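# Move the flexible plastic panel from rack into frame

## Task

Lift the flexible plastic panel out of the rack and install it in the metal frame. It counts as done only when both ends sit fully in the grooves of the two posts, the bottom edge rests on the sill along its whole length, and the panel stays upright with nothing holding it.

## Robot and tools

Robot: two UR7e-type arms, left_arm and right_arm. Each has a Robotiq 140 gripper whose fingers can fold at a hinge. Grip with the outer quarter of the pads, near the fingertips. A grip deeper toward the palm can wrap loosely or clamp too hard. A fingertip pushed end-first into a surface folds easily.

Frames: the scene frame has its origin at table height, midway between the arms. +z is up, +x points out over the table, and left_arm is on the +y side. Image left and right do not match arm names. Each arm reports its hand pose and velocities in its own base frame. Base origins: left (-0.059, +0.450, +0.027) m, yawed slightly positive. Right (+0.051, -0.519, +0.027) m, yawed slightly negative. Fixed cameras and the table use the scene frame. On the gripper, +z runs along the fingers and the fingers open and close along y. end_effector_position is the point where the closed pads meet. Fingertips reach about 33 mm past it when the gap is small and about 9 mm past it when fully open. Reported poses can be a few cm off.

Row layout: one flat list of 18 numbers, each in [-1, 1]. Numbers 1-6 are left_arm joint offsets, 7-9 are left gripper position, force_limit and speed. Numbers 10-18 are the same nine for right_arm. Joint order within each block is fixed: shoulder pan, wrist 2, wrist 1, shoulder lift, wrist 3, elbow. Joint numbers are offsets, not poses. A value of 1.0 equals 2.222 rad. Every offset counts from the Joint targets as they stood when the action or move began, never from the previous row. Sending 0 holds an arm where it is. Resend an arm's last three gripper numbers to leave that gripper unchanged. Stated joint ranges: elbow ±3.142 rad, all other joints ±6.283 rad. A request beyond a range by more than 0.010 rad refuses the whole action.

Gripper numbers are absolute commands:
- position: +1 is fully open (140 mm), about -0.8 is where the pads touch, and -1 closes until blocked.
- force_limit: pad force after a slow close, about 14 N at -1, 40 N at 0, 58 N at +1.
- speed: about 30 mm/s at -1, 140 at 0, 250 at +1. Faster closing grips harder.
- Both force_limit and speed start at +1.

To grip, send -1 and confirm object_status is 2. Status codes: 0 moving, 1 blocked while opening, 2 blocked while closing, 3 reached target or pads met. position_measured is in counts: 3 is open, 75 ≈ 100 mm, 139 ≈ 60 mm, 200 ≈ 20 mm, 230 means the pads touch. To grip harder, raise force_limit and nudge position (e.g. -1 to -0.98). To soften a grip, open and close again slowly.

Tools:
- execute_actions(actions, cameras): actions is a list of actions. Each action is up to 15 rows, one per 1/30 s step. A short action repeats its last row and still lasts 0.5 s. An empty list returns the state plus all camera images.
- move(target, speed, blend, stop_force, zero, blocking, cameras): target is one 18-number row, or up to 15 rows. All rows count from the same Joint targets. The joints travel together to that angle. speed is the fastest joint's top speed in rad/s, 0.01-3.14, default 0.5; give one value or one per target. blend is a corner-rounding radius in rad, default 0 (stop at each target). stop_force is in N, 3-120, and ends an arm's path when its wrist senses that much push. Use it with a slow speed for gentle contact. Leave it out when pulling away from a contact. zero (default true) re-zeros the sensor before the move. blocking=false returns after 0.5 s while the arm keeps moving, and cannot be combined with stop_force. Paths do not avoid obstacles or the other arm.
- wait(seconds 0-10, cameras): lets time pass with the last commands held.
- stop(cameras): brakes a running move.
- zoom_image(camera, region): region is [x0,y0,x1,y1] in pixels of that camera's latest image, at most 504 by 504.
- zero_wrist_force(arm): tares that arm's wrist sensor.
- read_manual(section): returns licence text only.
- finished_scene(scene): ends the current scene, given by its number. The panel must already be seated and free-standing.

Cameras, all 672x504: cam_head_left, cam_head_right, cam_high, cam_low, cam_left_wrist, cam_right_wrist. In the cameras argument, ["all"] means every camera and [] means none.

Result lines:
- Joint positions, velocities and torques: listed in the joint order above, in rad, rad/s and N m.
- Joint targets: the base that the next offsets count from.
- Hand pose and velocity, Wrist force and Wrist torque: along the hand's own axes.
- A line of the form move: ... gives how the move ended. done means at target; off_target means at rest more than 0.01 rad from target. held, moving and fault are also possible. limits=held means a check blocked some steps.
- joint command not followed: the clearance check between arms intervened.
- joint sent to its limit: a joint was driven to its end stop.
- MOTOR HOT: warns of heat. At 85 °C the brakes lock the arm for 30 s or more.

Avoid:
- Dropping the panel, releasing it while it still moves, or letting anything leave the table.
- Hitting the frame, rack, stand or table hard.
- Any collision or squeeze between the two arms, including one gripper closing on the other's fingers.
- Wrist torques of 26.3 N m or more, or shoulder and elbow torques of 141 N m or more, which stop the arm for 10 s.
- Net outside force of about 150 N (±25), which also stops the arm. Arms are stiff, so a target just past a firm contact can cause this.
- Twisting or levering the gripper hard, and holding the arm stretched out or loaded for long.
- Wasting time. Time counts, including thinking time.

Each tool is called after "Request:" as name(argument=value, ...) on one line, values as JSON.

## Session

Request:
execute_actions(actions=[])

Scene clock: 0.00 s.
left_arm: end_effector_position=(+0.3227, -0.0367, +0.1395) position_measured=3 object_status=3 end_effector_quat_wxyz=(-0.049, +0.909, -0.394, +0.124) | right_arm: end_effector_position=(+1.0232, +0.3931, +0.3299) position_measured=3 object_status=3 end_effector_quat_wxyz=(-0.281, +0.783, -0.059, +0.552)
Joint names: [shoulder pan, wrist 2, wrist 1, shoulder lift, wrist 3, elbow]
Joint positions: left_arm=[-0.721 -1.403 -1.938 -2.296 3.256 2.454] | right_arm=[0.187 -1.368 -3.062 -0.507 3.638 0.668]
Joint velocities: within noise
Joint torques (N m): no reading
Wrist force (N): no reading
Wrist torque (N m): no reading
Wrist force, peak (N): no reading
Joint targets: left_arm=[-0.721 -1.403 -1.938 -2.296 3.256 2.454] | right_arm=[0.187 -1.368 -3.062 -0.507 3.638 0.668]
Tool commands: left_gripper/position=+1.0 left_gripper/force_limit=+1.0 left_gripper/speed=+1.0 right_gripper/position=+1.0 right_gripper/force_limit=+1.0 right_gripper/speed=+1.0

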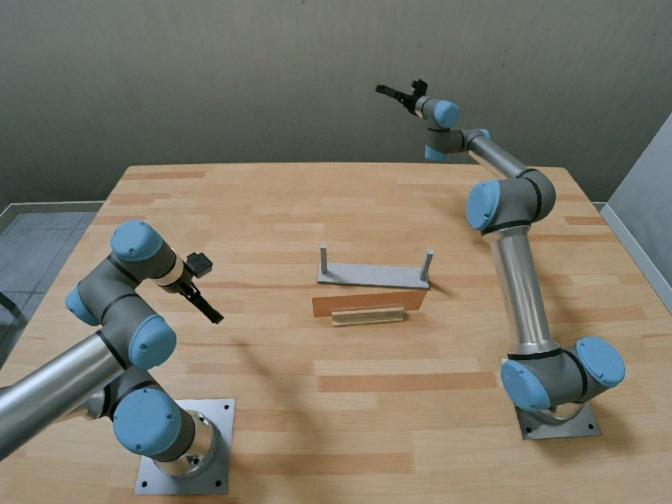

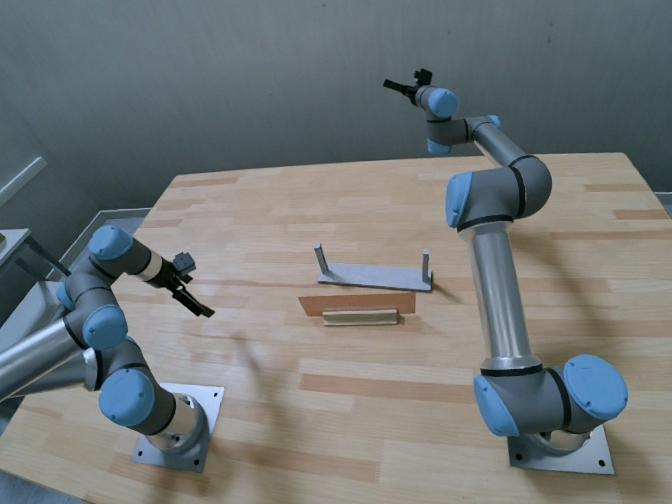

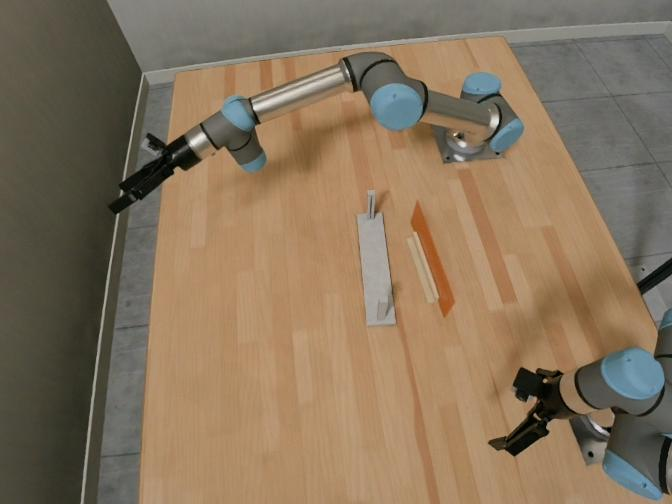

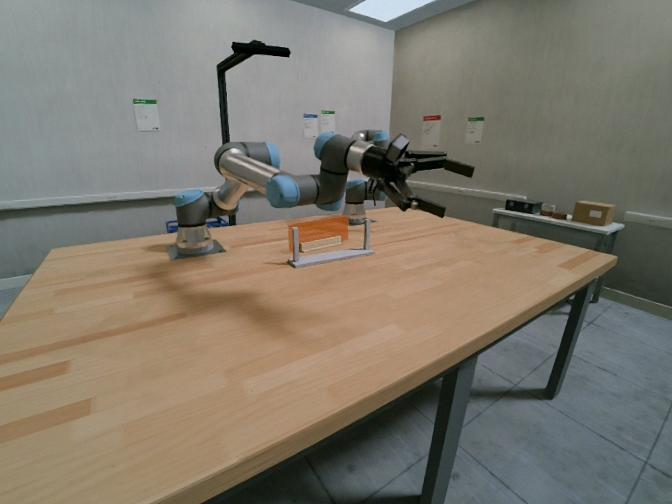

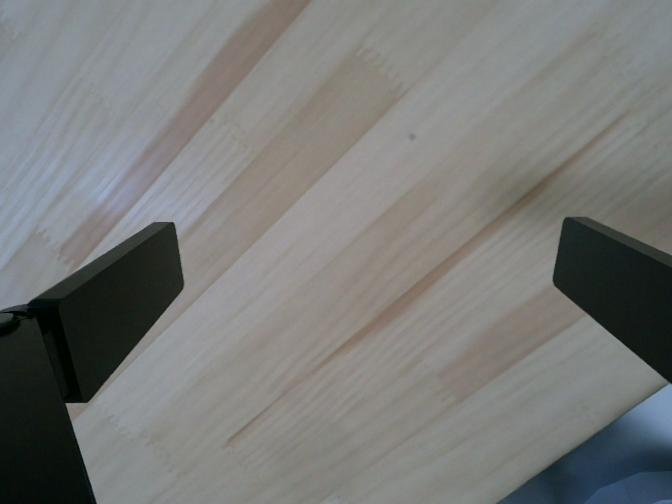

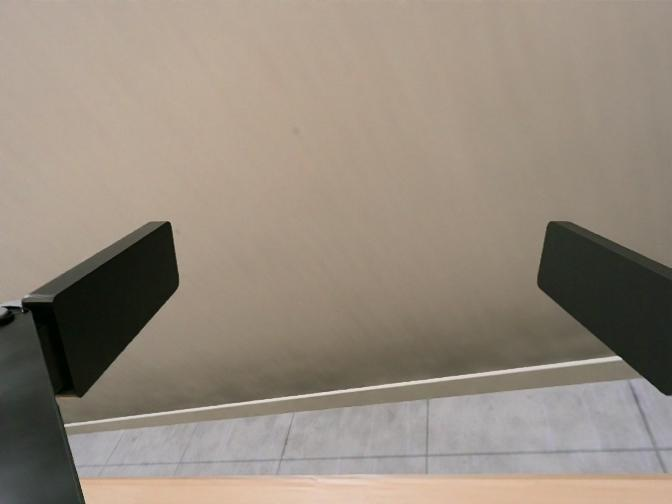

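Request:
move(target=[[-0.20747, 0.06548, 0.06886, 0.41539, -0.54545, -0.46085, 0.228, 0, 0, 0.10344, -0.09136, 0.71503, -0.59719, 0.6524, 0.48081, 0.228, 0, 0]], speed=0.9, cameras=["cam_left_wrist", "cam_right_wrist", "cam_head_left"])

Scene clock: 23.40 s.
left_arm: end_effector_position=(+0.4473, -0.4864, +0.2802) position_measured=100 object_status=3 end_effector_quat_wxyz=(+0.006, +0.984, -0.029, +0.174) | right_arm: end_effector_position=(+0.2932, +0.2756, +0.2999) position_measured=100 object_status=3 end_effector_quat_wxyz=(+0.000, +0.722, -0.692, +0.000)
Joint names: [shoulder pan, wrist 2, wrist 1, shoulder lift, wrist 3, elbow]
Joint positions: left_arm=[-1.182 -1.257 -1.785 -1.373 2.044 1.43] | right_arm=[0.417 -1.571 -1.473 -1.834 5.087 1.736]
Joint torques (N m): left_arm=[-6.56 2.69 -1.78 -26.43 -1.75 -37.15] | right_arm=[13.13 -2.11 -1.1 -18.38 2.27 -12.36]
Wrist force (N): left_arm=[0.2 0.4 0.6] | right_arm=[3.1 -0.7 2.2]
Wrist torque (N m): left_arm=[0.07 -0.10 0.13] | right_arm=[0.10 -0.68 -0.39]
Wrist force, peak (N): left_arm=[0.4 1.9 0.6] | right_arm=[4.0 2.0 2.6]
Joint targets: left_arm=[-1.182 -1.257 -1.785 -1.373 2.044 1.430] | right_arm=[0.417 -1.571 -1.473 -1.834 5.088 1.736]
move: done
Images, in order (width x height): cam_head_left 672x504, cam_left_wrist 672x504, cam_right_wrist 672x504.

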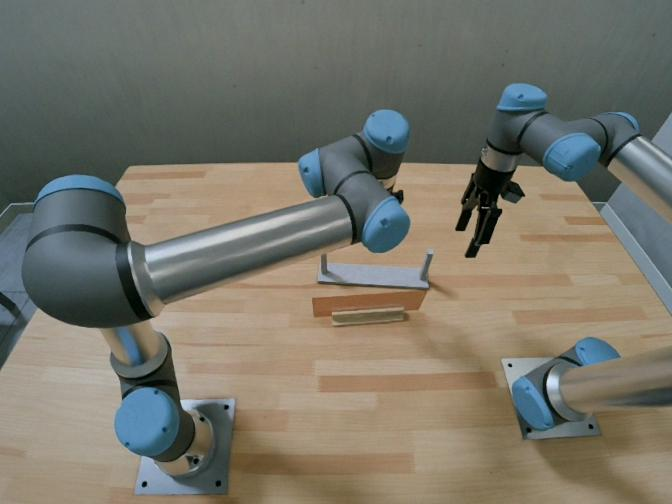

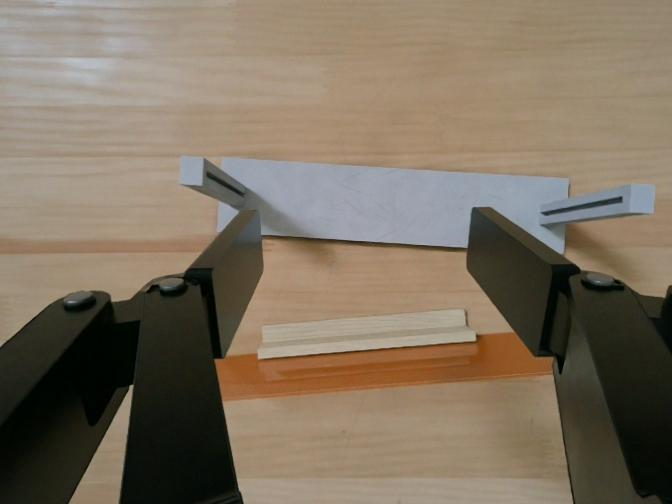

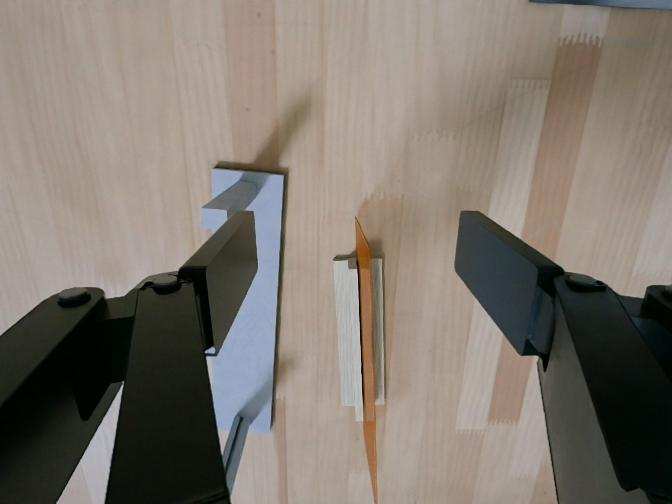

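Request:
move(target=[[0.026397, -0.141089, -0.016983, -0.064432, -0.72725, 0.152163, 0.228, 0, 0, 0.12841, 0, -0.153348, 0.087857, 0.121303, 0.065493, 0.228, 0, 0]], speed=0.9, cameras=["cam_left_wrist", "cam_right_wrist"])

Scene clock: 44.60 s.
left_arm: end_effector_position=(+0.3379, -0.3955, +0.1780) position_measured=100 object_status=3 end_effector_quat_wxyz=(+0.000, +0.700, +0.714, +0.000) | right_arm: end_effector_position=(+0.2586, +0.3933, +0.1809) position_measured=100 object_status=3 end_effector_quat_wxyz=(+0.000, +0.727, -0.687, +0.000)
Joint names: [shoulder pan, wrist 2, wrist 1, shoulder lift, wrist 3, elbow]
Joint positions: left_arm=[-1.123 -1.571 -1.823 -1.516 0.428 1.768] | right_arm=[0.702 -1.571 -1.814 -1.639 5.357 1.882]
Joint torques (N m): left_arm=[9.69 -1.77 -3.8 -42.63 -1.25 -11.81] | right_arm=[12.66 -0.63 -4.87 -15.07 2.15 -12.28]
Wrist force (N): left_arm=[-0.7 0.7 0.1] | right_arm=[3.4 -0.9 2.0]
Wrist torque (N m): left_arm=[0.17 0.09 0.07] | right_arm=[0.07 -0.75 -0.39]
Wrist force, peak (N): left_arm=[-0.8 1.0 -0.4] | right_arm=[3.5 -1.0 2.2]
Joint targets: left_arm=[-1.123 -1.571 -1.823 -1.516 0.428 1.768] | right_arm=[0.702 -1.571 -1.814 -1.639 5.357 1.882]
move: done
Images, in order (width x height): cam_left_wrist 672x504, cam_right_wrist 672x504.

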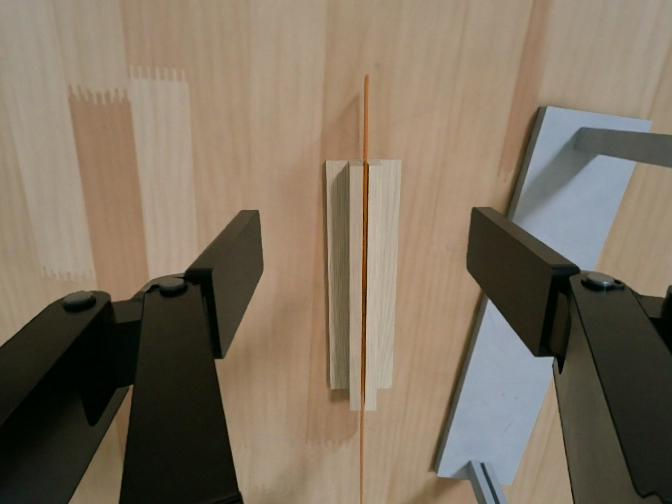

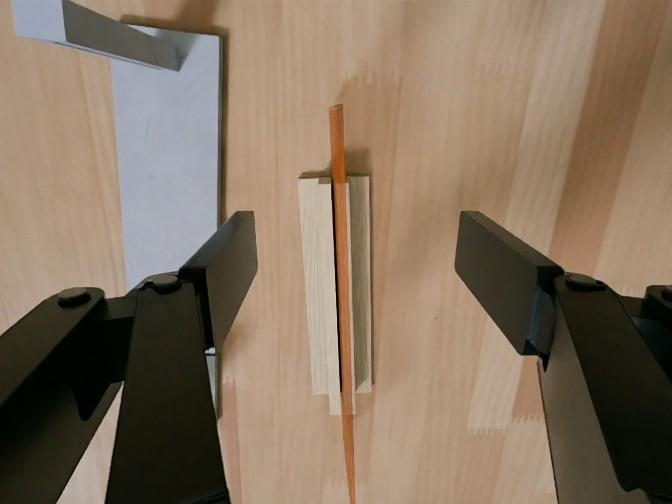

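Request:
zoom_image(camera="cam_left_wrist", region=[306, 55, 426, 175])

Request:
zoom_image(camera="cam_left_wrist", region=[306, 280, 426, 400])

Request:
zoom_image(camera="cam_right_wrist", region=[280, 85, 400, 205])

Request:
zoom_image(camera="cam_right_wrist", region=[280, 310, 400, 430])

Scaled by 4.200 from the camera's 672x504 image, which has a finer 960x720 frame.

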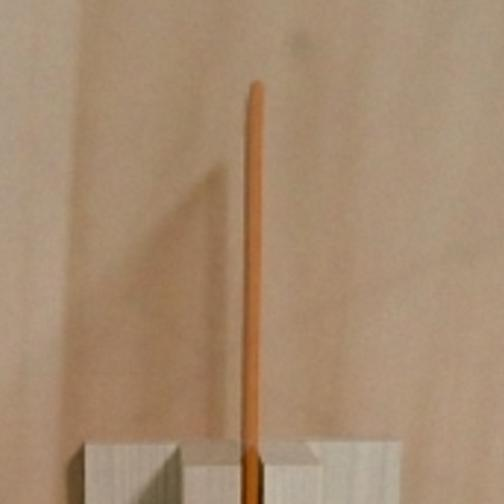

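Scaled by 4.200 from the camera's 672x504 image, which has a finer 960x720 frame.

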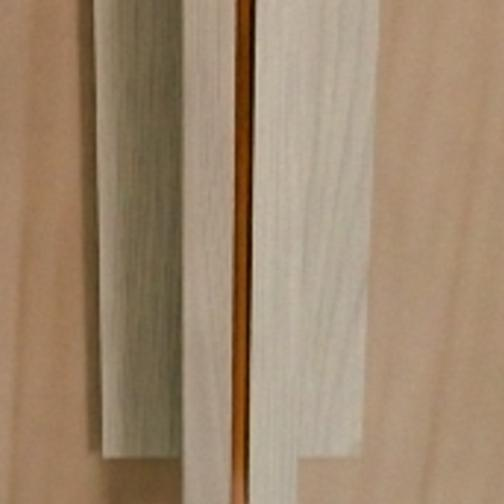

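Scaled by 4.200 from the camera's 672x504 image, which has a finer 960x720 frame.

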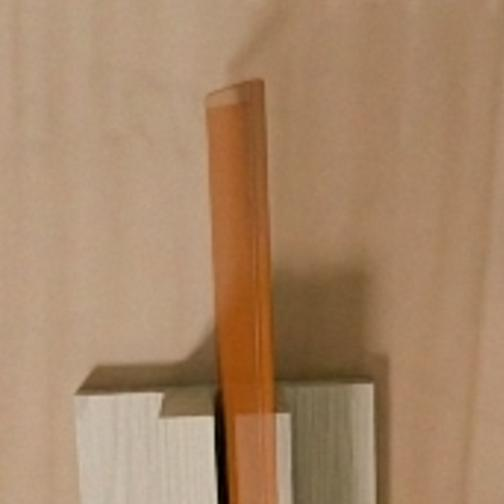

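Scaled by 4.200 from the camera's 672x504 image, which has a finer 960x720 frame.

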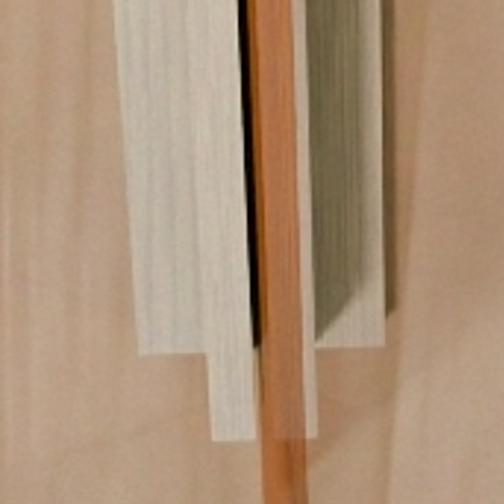

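Request:
move(target=[[0.008906, 0, -0.020946, 0.007328, 0.002831, 0.013618, -0.337, 0, 0, -0.000494, 0, -0.022803, 0.015938, -0.021197, 0.006865, -0.337, 0, 0], [0.008906, 0, -0.070593, 0.023252, 0.002831, 0.047341, -0.337, 0, 0, -0.000494, 0, -0.074297, 0.032269, -0.021197, 0.042027, -0.337, 0, 0]], speed=[0.1, 0.12], blend=[0.015, 0], stop_force=12, cameras=["cam_left_wrist", "cam_right_wrist"])

Scene clock: 113.87 s.
left_arm: end_effector_position=(+0.3465, -0.3904, +0.1181) position_measured=171 object_status=3 end_effector_quat_wxyz=(+0.000, +0.695, +0.719, +0.000) | right_arm: end_effector_position=(+0.2664, +0.3993, +0.1206) position_measured=171 object_status=3 end_effector_quat_wxyz=(+0.000, +0.743, -0.670, +0.000)
Joint names: [shoulder pan, wrist 2, wrist 1, shoulder lift, wrist 3, elbow]
Joint positions: left_arm=[-1.103 -1.571 -1.98 -1.465 0.434 1.873] | right_arm=[0.701 -1.571 -1.979 -1.567 5.31 1.975]
Joint torques (N m): left_arm=[10.4 -1.02 -3.88 -19.22 1.19 -9.88] | right_arm=[-10.02 1.71 -4.95 -16.98 -2.04 -10.77]
Wrist force (N): left_arm=[-0.7 0.7 -0.3] | right_arm=[3.3 -0.6 1.7]
Wrist torque (N m): left_arm=[0.19 0.11 -0.04] | right_arm=[0.12 -0.74 -0.25]
Wrist force, peak (N): left_arm=[-0.7 0.9 -0.6] | right_arm=[3.6 -0.9 2.2]
Joint targets: left_arm=[-1.103 -1.571 -1.980 -1.465 0.434 1.873] | right_arm=[0.701 -1.571 -1.979 -1.567 5.310 1.975]
move: done
Images, in order (width x height): cam_left_wrist 672x504, cam_right_wrist 672x504.

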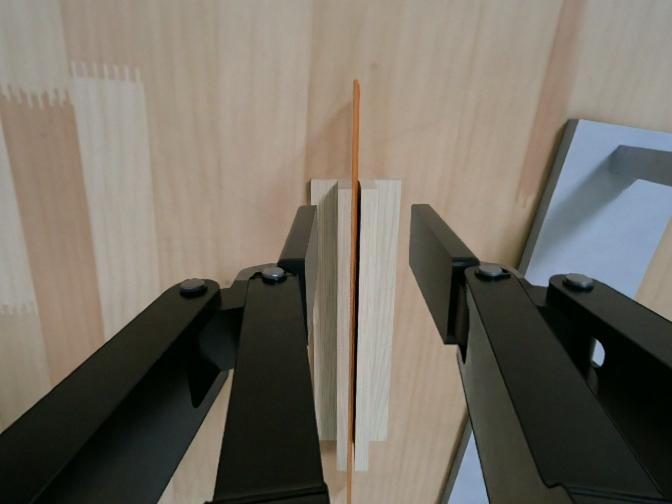

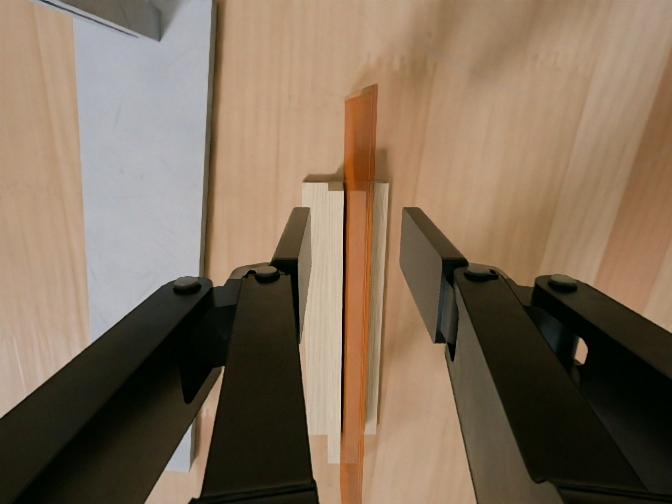

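Request:
move(target=[[0, 0, 0, 0, 0, 0, -1, 0, -1, 0, 0, 0, 0, 0, 0, -1, 0, -1]], cameras=["cam_left_wrist", "cam_right_wrist"])

Scene clock: 120.17 s.
left_arm: end_effector_position=(+0.3465, -0.3904, +0.1181) position_measured=231 object_status=0 end_effector_quat_wxyz=(+0.000, +0.695, +0.719, +0.000) | right_arm: end_effector_position=(+0.2664, +0.3993, +0.1206) position_measured=230 object_status=0 end_effector_quat_wxyz=(+0.000, +0.743, -0.670, +0.000)
Joint names: [shoulder pan, wrist 2, wrist 1, shoulder lift, wrist 3, elbow]
Joint positions: left_arm=[-1.103 -1.571 -1.98 -1.465 0.434 1.873] | right_arm=[0.701 -1.571 -1.979 -1.567 5.31 1.975]
Joint torques (N m): left_arm=[10.36 0.34 -3.97 -19.13 1.22 -10.17] | right_arm=[-9.57 1.61 -4.3 -17.54 -1.89 -10.35]
Wrist force (N): left_arm=[-0.1 0.6 -0.7] | right_arm=[3.4 -1.0 1.2]
Wrist torque (N m): left_arm=[0.20 0.01 -0.02] | right_arm=[0.10 -0.75 -0.23]
Wrist force, peak (N): left_arm=[-0.6 1.2 -0.4] | right_arm=[3.4 -0.7 2.1]
Joint targets: left_arm=[-1.103 -1.571 -1.980 -1.465 0.434 1.873] | right_arm=[0.701 -1.571 -1.979 -1.567 5.310 1.975]
move: done
Images, in order (width x height): cam_left_wrist 672x504, cam_right_wrist 672x504.

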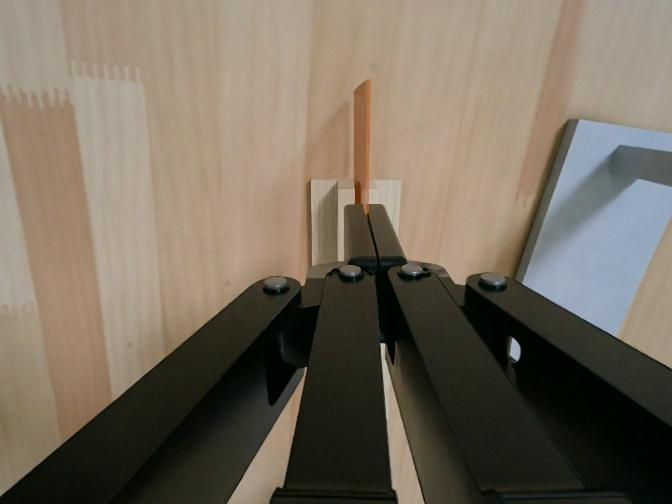

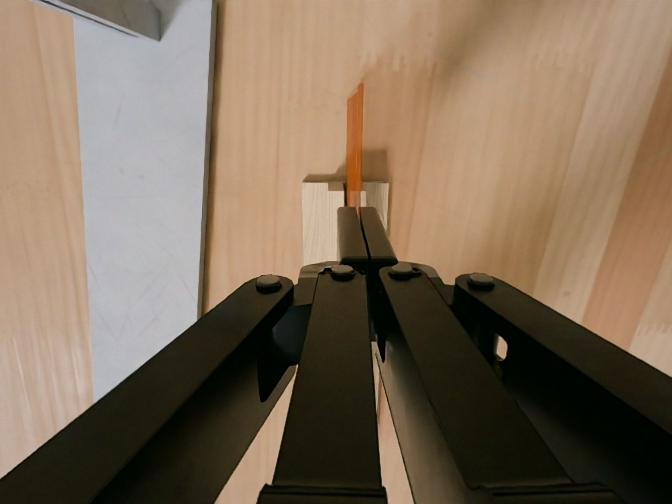

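Request:
move(target=[[0, 0, 0.026766, -0.009183, 0, -0.017583, -1, 0, -1, 0, 0, 0.027851, -0.009467, 0, -0.018384, -1, 0, -1], [0, 0, 0.053286, -0.0169, 0, -0.036386, -1, 0, -1, 0, 0, 0.055242, -0.017318, 0, -0.037923, -1, 0, -1]], speed=[0.05, 0.08], blend=[0.01, 0], stop_force=12, cameras=["cam_left_wrist", "cam_right_wrist", "cam_low"])

Scene clock: 155.43 s.
left_arm: end_effector_position=(+0.3465, -0.3904, +0.1631) position_measured=231 object_status=3 end_effector_quat_wxyz=(+0.000, +0.695, +0.719, +0.000) | right_arm: end_effector_position=(+0.2664, +0.3993, +0.1656) position_measured=230 object_status=3 end_effector_quat_wxyz=(+0.000, +0.743, -0.670, +0.000)
Joint names: [shoulder pan, wrist 2, wrist 1, shoulder lift, wrist 3, elbow]
Joint positions: left_arm=[-1.103 -1.571 -1.862 -1.502 0.434 1.793] | right_arm=[0.701 -1.571 -1.856 -1.605 5.31 1.891]
Joint torques (N m): left_arm=[9.31 0.48 -1.28 -43.03 1.16 -36.97] | right_arm=[-9.29 0.97 -1.54 -28.39 -1.85 -38.45]
Wrist force (N): left_arm=[-0.9 0.5 0.3] | right_arm=[2.9 -0.9 2.4]
Wrist torque (N m): left_arm=[0.19 0.08 0.00] | right_arm=[0.12 -0.70 -0.23]
Wrist force, peak (N): left_arm=[-2.0 0.4 0.3] | right_arm=[4.2 -1.0 2.3]
Joint targets: left_arm=[-1.103 -1.571 -1.862 -1.502 0.434 1.793] | right_arm=[0.701 -1.571 -1.856 -1.605 5.310 1.891]
move: done
Images, in order (width x height): cam_low 672x504, cam_left_wrist 672x504, cam_right_wrist 672x504.

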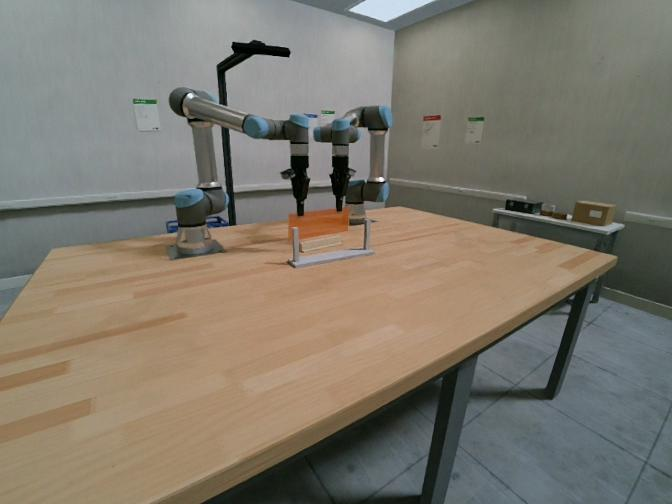

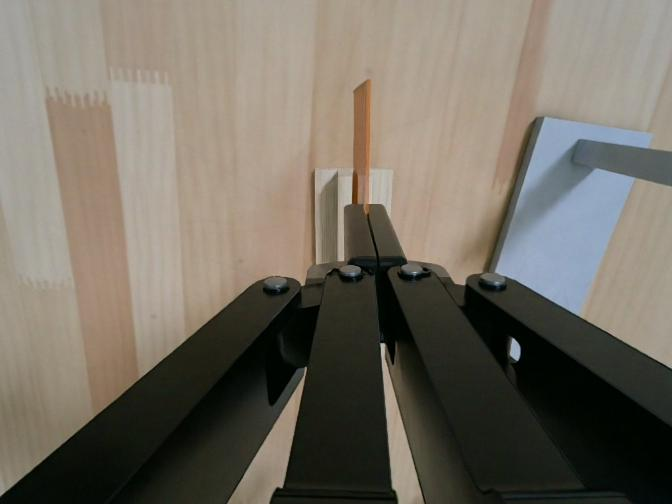

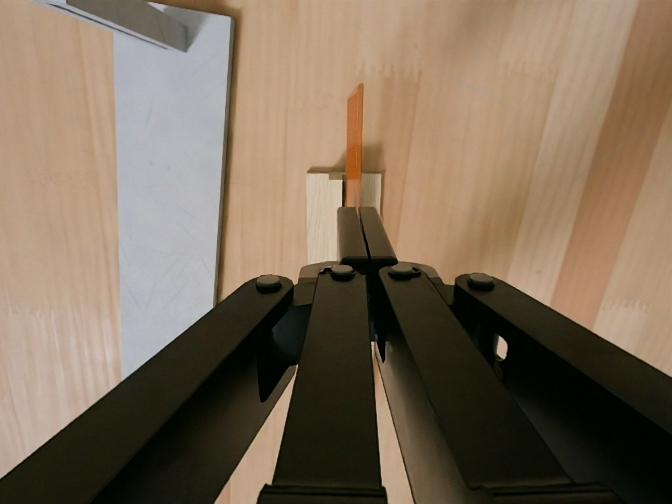

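Request:
move(target=[[0.014625, 0, 0.002414, 0.022747, 0.070282, -0.025161, -1, 0, -1, -0.015258, 0, -0.000176, 0.005532, -0.044209, -0.005356, -1, 0, -1], [0.027962, 0, 0.006179, 0.045863, 0.139276, -0.052042, -1, 0, -1, -0.029636, 0, -0.000284, 0.012149, -0.087539, -0.011865, -1, 0, -1], [0.040096, 0, 0.011346, 0.069359, 0.207067, -0.080704, -1, 0, -1, -0.043147, 0, -0.000277, 0.019807, -0.130001, -0.01953, -1, 0, -1], [0.051105, 0, 0.017951, 0.093278, 0.273733, -0.111229, -1, 0, -1, -0.055802, 0, -0.000092, 0.028454, -0.171607, -0.028361, -1, 0, -1], [0.061073, 0, 0.026079, 0.11765, 0.339358, -0.143728, -1, 0, -1, -0.067631, 0, 0.000332, 0.038032, -0.212388, -0.038364, -1, 0, -1]], speed=0.2, blend=[0.03, 0.03, 0.03, 0.03, 0], stop_force=20, cameras=["cam_left_wrist", "cam_right_wrist", "cam_low", "cam_high"])

Scene clock: 196.10 s.
left_arm: end_effector_position=(+0.4611, -0.4342, +0.1631) position_measured=231 object_status=3 end_effector_quat_wxyz=(+0.000, +0.881, +0.473, +0.000) | right_arm: end_effector_position=(+0.3539, +0.3738, +0.1656) position_measured=230 object_status=3 end_effector_quat_wxyz=(+0.000, +0.840, -0.542, +0.000)
Joint names: [shoulder pan, wrist 2, wrist 1, shoulder lift, wrist 3, elbow]
Joint positions: left_arm=[-0.967 -1.571 -1.804 -1.241 1.188 1.473] | right_arm=[0.551 -1.571 -1.855 -1.521 4.838 1.806]
Joint torques (N m): left_arm=[7.74 0.49 -2.7 -31.71 1.29 -39.32] | right_arm=[-9.1 -0.49 -2.69 -19.94 -2.19 -39.84]
Wrist force (N): left_arm=[4.8 -1.9 0.3] | right_arm=[7.4 1.2 2.8]
Wrist torque (N m): left_arm=[0.16 0.04 -0.27] | right_arm=[-0.05 -0.45 -0.03]
Wrist force, peak (N): left_arm=[5.4 -1.5 -0.2] | right_arm=[8.1 1.3 2.6]
Joint targets: left_arm=[-0.967 -1.571 -1.804 -1.241 1.188 1.473] | right_arm=[0.551 -1.571 -1.855 -1.521 4.838 1.806]
move: done
Images, in order (width x height): cam_high 672x504, cam_low 672x504, cam_left_wrist 672x504, cam_right_wrist 672x504.

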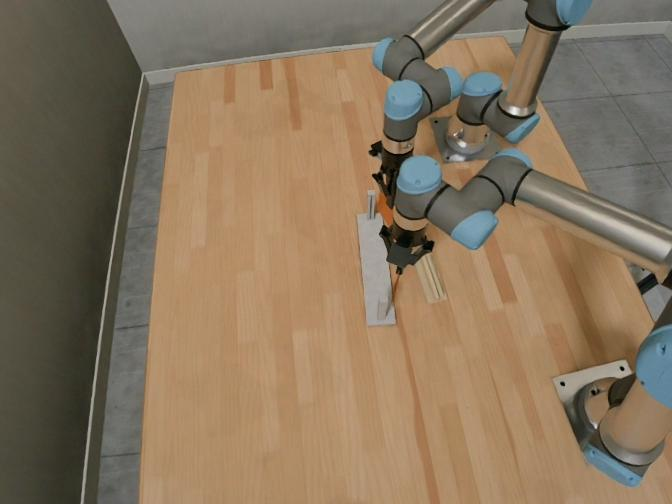

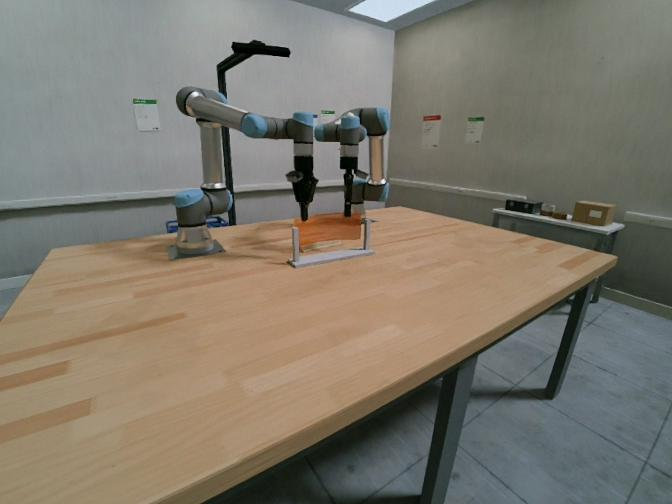

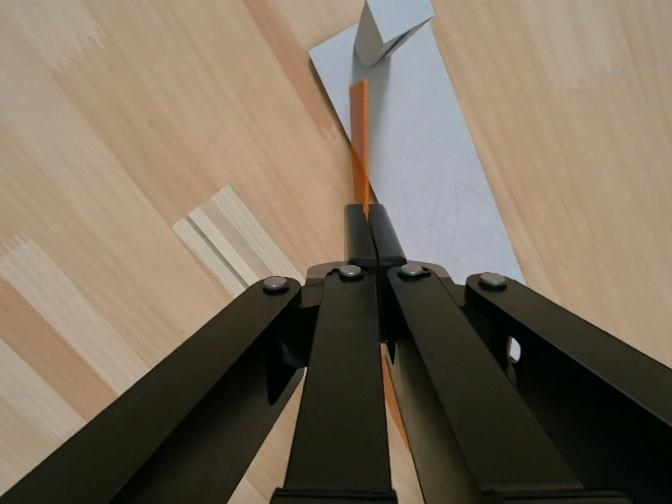

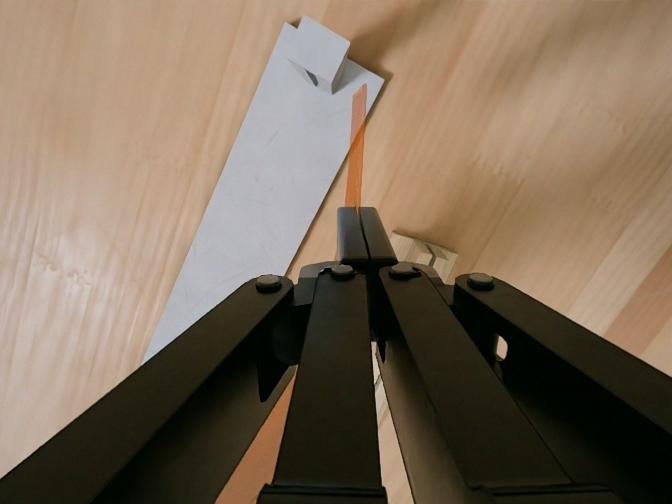

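Request:
zoom_image(camera="cam_left_wrist", region=[320, 0, 440, 100])

Request:
zoom_image(camera="cam_right_wrist", region=[270, 5, 390, 105])

Scaled by 4.200 from the camera's 672x504 image, which has a finer 960x720 frame.

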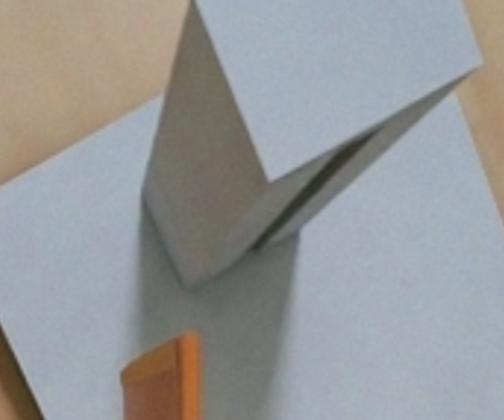

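Scaled by 4.200 from the camera's 672x504 image, which has a finer 960x720 frame.

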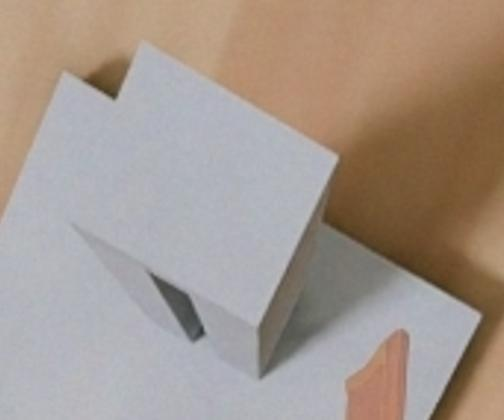

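Request:
move(target=[[0.008883, 0, 0.00205, 0.005582, 0.008883, -0.007633, -1, 0, -1, 0.000253, 0, 0.000767, 0.010977, 0.000253, -0.011744, -1, 0, -1]], speed=0.05, stop_force=12, cameras=["cam_left_wrist", "cam_right_wrist"])

Request:
zoom_image(camera="cam_left_wrist", region=[320, 15, 440, 115])

Request:
zoom_image(camera="cam_right_wrist", region=[280, 15, 400, 115])

Scene clock: 215.00 s.
left_arm: end_effector_position=(+0.4727, -0.4294, +0.1631) position_measured=231 object_status=3 end_effector_quat_wxyz=(+0.000, +0.881, +0.473, +0.000) | right_arm: end_effector_position=(+0.3626, +0.3795, +0.1656) position_measured=230 object_status=3 end_effector_quat_wxyz=(+0.000, +0.840, -0.542, +0.000)
Joint names: [shoulder pan, wrist 2, wrist 1, shoulder lift, wrist 3, elbow]
Joint positions: left_arm=[-0.948 -1.571 -1.799 -1.228 1.208 1.456] | right_arm=[0.551 -1.571 -1.854 -1.496 4.839 1.78]
Joint torques (N m): left_arm=[7.28 0.32 -2.61 -31.59 1.43 -38.4] | right_arm=[14.71 -0.74 -2.55 -21.33 1.75 -39.72]
Wrist force (N): left_arm=[4.0 -1.6 -0.5] | right_arm=[7.3 0.7 2.0]
Wrist torque (N m): left_arm=[0.17 0.07 -0.25] | right_arm=[-0.03 -0.55 -0.06]
Wrist force, peak (N): left_arm=[5.1 -1.9 -0.3] | right_arm=[8.0 1.2 2.4]
Joint targets: left_arm=[-0.948 -1.571 -1.799 -1.228 1.208 1.456] | right_arm=[0.551 -1.571 -1.854 -1.496 4.839 1.780]
move: done
Images, in order (width x height): cam_left_wrist 672x504, cam_right_wrist 672x504.

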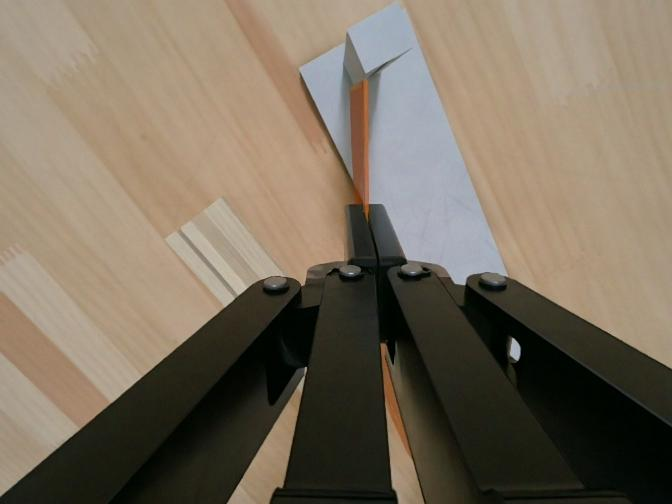

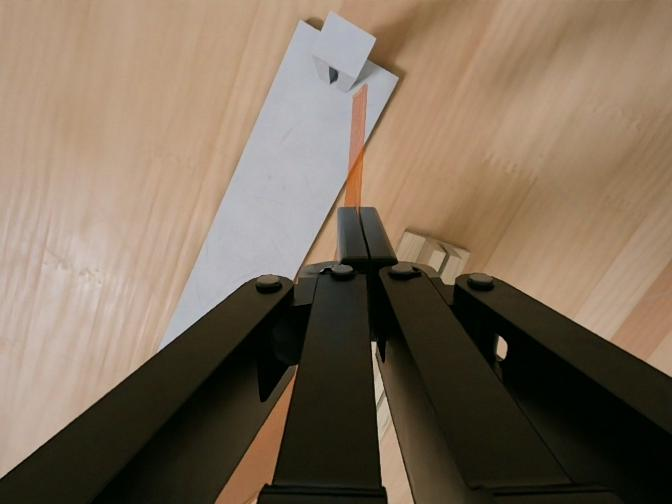

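Scaled by 4.200 from the camera's 672x504 image, which has a finer 960x720 frame.

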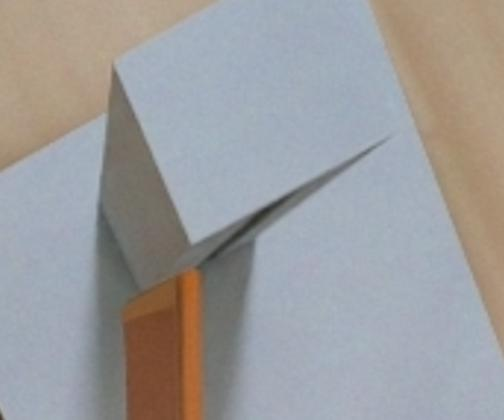

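Scaled by 4.200 from the camera's 672x504 image, which has a finer 960x720 frame.

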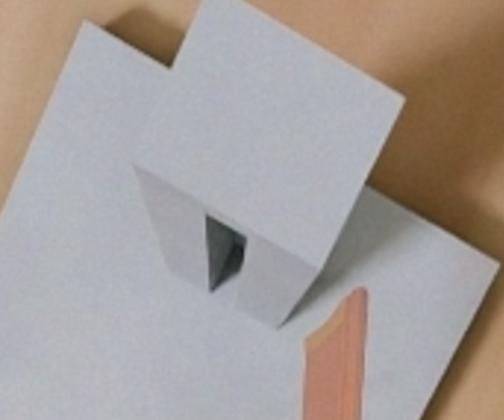

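Request:
move(target=[[0.003888, 0, -0.018754, 0.01145, 0.003888, 0.007304, -1, 0, -1, -0.003543, 0, -0.022345, 0.011508, -0.003543, 0.010837, -1, 0, -1], [0.007708, 0, -0.036976, 0.023635, 0.007708, 0.013341, -1, 0, -1, -0.00701, 0, -0.044588, 0.024044, -0.00701, 0.020544, -1, 0, -1]], speed=0.06, blend=[0.01, 0], stop_force=10, cameras=["cam_left_wrist", "cam_right_wrist"])

Request:
zoom_image(camera="cam_left_wrist", region=[310, 35, 430, 135])

Request:
zoom_image(camera="cam_right_wrist", region=[310, 35, 430, 135])

Scene clock: 234.10 s.
left_arm: end_effector_position=(+0.4873, -0.4311, +0.1240) position_measured=231 object_status=3 end_effector_quat_wxyz=(+0.000, +0.881, +0.473, +0.000) | right_arm: end_effector_position=(+0.3770, +0.3788, +0.1266) position_measured=230 object_status=3 end_effector_quat_wxyz=(+0.000, +0.840, -0.542, +0.000)
Joint names: [shoulder pan, wrist 2, wrist 1, shoulder lift, wrist 3, elbow]
Joint positions: left_arm=[-0.931 -1.571 -1.881 -1.176 1.225 1.486] | right_arm=[0.536 -1.571 -1.953 -1.443 4.823 1.825]
Joint torques (N m): left_arm=[8.3 0.49 -4.82 -33.54 1.45 -11.55] | right_arm=[-9.39 0.15 -5.72 -23.13 -2.19 -12.27]
Wrist force (N): left_arm=[3.6 -1.2 -0.5] | right_arm=[7.0 0.5 2.0]
Wrist torque (N m): left_arm=[0.25 0.09 -0.24] | right_arm=[-0.04 -0.56 0.02]
Wrist force, peak (N): left_arm=[5.0 -2.0 -0.7] | right_arm=[7.9 1.1 2.7]
Joint targets: left_arm=[-0.931 -1.571 -1.881 -1.176 1.225 1.486] | right_arm=[0.536 -1.571 -1.953 -1.443 4.823 1.825]
move: done
Images, in order (width x height): cam_left_wrist 672x504, cam_right_wrist 672x504.

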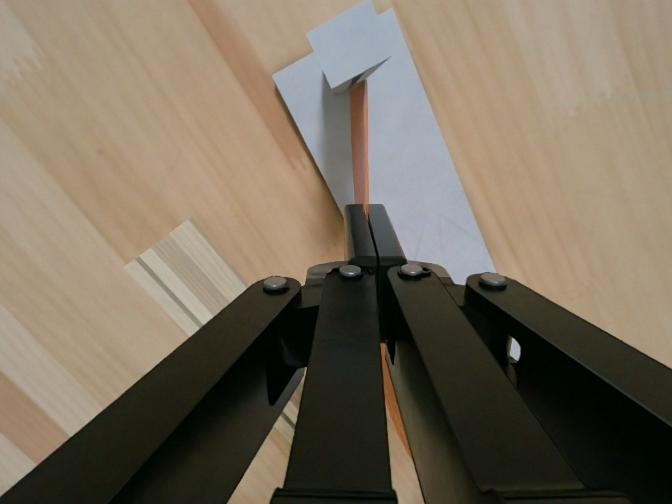

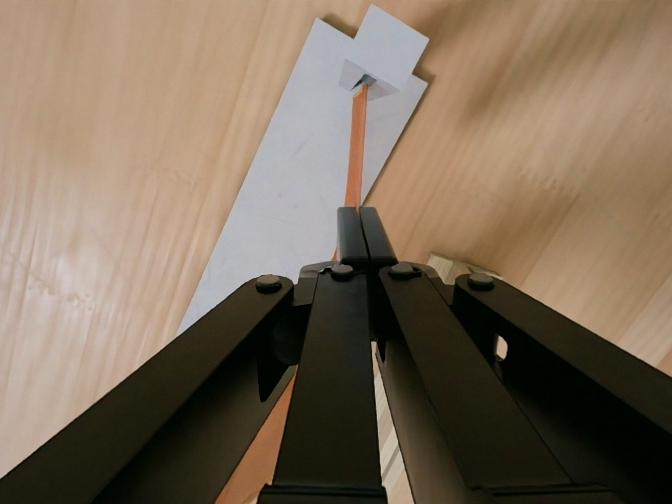

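Scaled by 4.200 from the camera's 672x504 image, which has a finer 960x720 frame.

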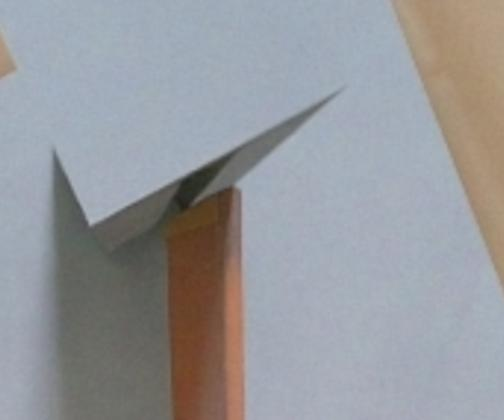

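Scaled by 4.200 from the camera's 672x504 image, which has a finer 960x720 frame.

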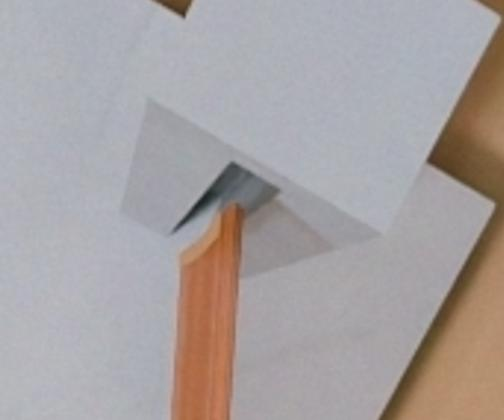

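Request:
move(target=[0.0026814, 0, 0.0011596, 0.0026246, -0.0288217, -0.0037844, -1, 0, -1, -0.0028401, 0, 0.0002751, 0.0018272, 0.0286632, -0.0021024, -1, 0, -1], speed=0.06, stop_force=10, cameras=["cam_left_wrist", "cam_right_wrist"])

Request:
zoom_image(camera="cam_left_wrist", region=[310, 35, 430, 135])

Request:
zoom_image(camera="cam_right_wrist", region=[310, 35, 430, 135])

Scene clock: 277.27 s.
left_arm: end_effector_position=(+0.4914, -0.4302, +0.1240) position_measured=231 object_status=3 end_effector_quat_wxyz=(+0.000, +0.864, +0.504, +0.000) | right_arm: end_effector_position=(+0.3810, +0.3774, +0.1266) position_measured=230 object_status=3 end_effector_quat_wxyz=(+0.000, +0.821, -0.571, +0.000)
Joint names: [shoulder pan, wrist 2, wrist 1, shoulder lift, wrist 3, elbow]
Joint positions: left_arm=[-0.925 -1.571 -1.879 -1.17 1.161 1.478] | right_arm=[0.529 -1.571 -1.952 -1.439 4.887 1.821]
Joint torques (N m): left_arm=[9.27 0.64 -2.39 -34.5 -1.22 -37.32] | right_arm=[-9.66 1.68 -2.27 -23.61 1.83 -38.47]
Wrist force (N): left_arm=[2.6 -0.7 -0.1] | right_arm=[6.0 -0.1 2.6]
Wrist torque (N m): left_arm=[0.22 0.11 -0.11] | right_arm=[-0.04 -0.53 -0.16]
Wrist force, peak (N): left_arm=[3.8 -1.5 -0.6] | right_arm=[7.1 0.5 2.9]
Joint targets: left_arm=[-0.925 -1.571 -1.879 -1.170 1.161 1.478] | right_arm=[0.529 -1.571 -1.952 -1.439 4.887 1.821]
move: done
Images, in order (width x height): cam_left_wrist 672x504, cam_right_wrist 672x504.

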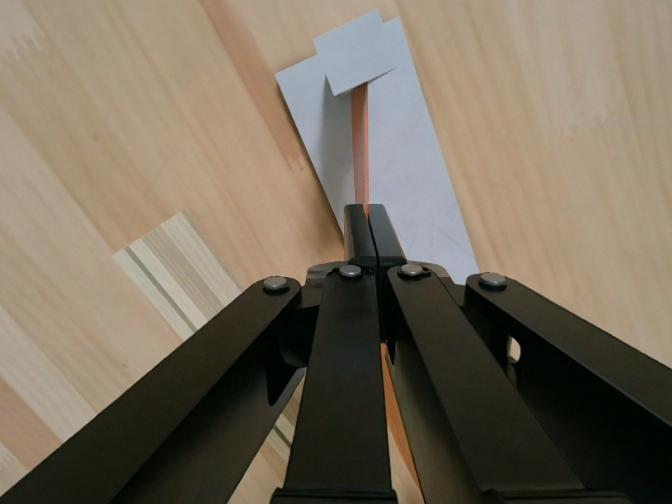

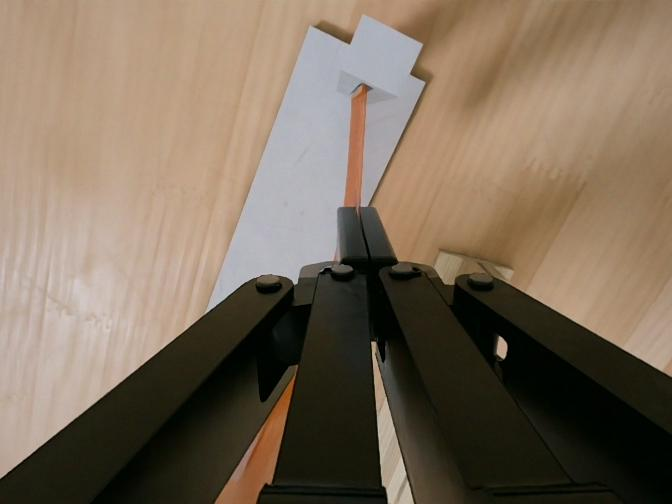

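Scaled by 4.200 from the camera's 672x504 image, which has a finer 960x720 frame.

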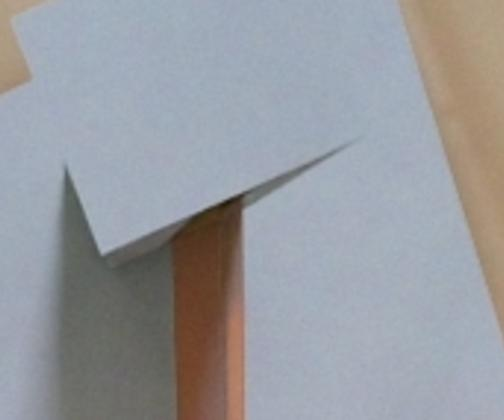

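Scaled by 4.200 from the camera's 672x504 image, which has a finer 960x720 frame.

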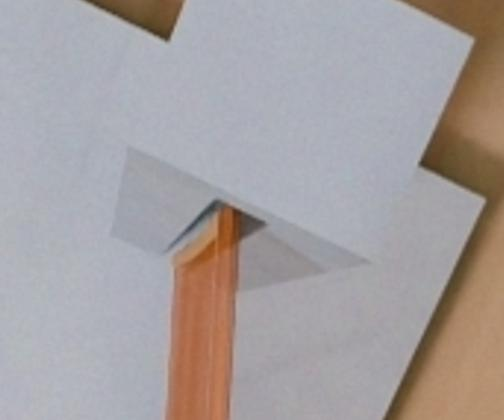

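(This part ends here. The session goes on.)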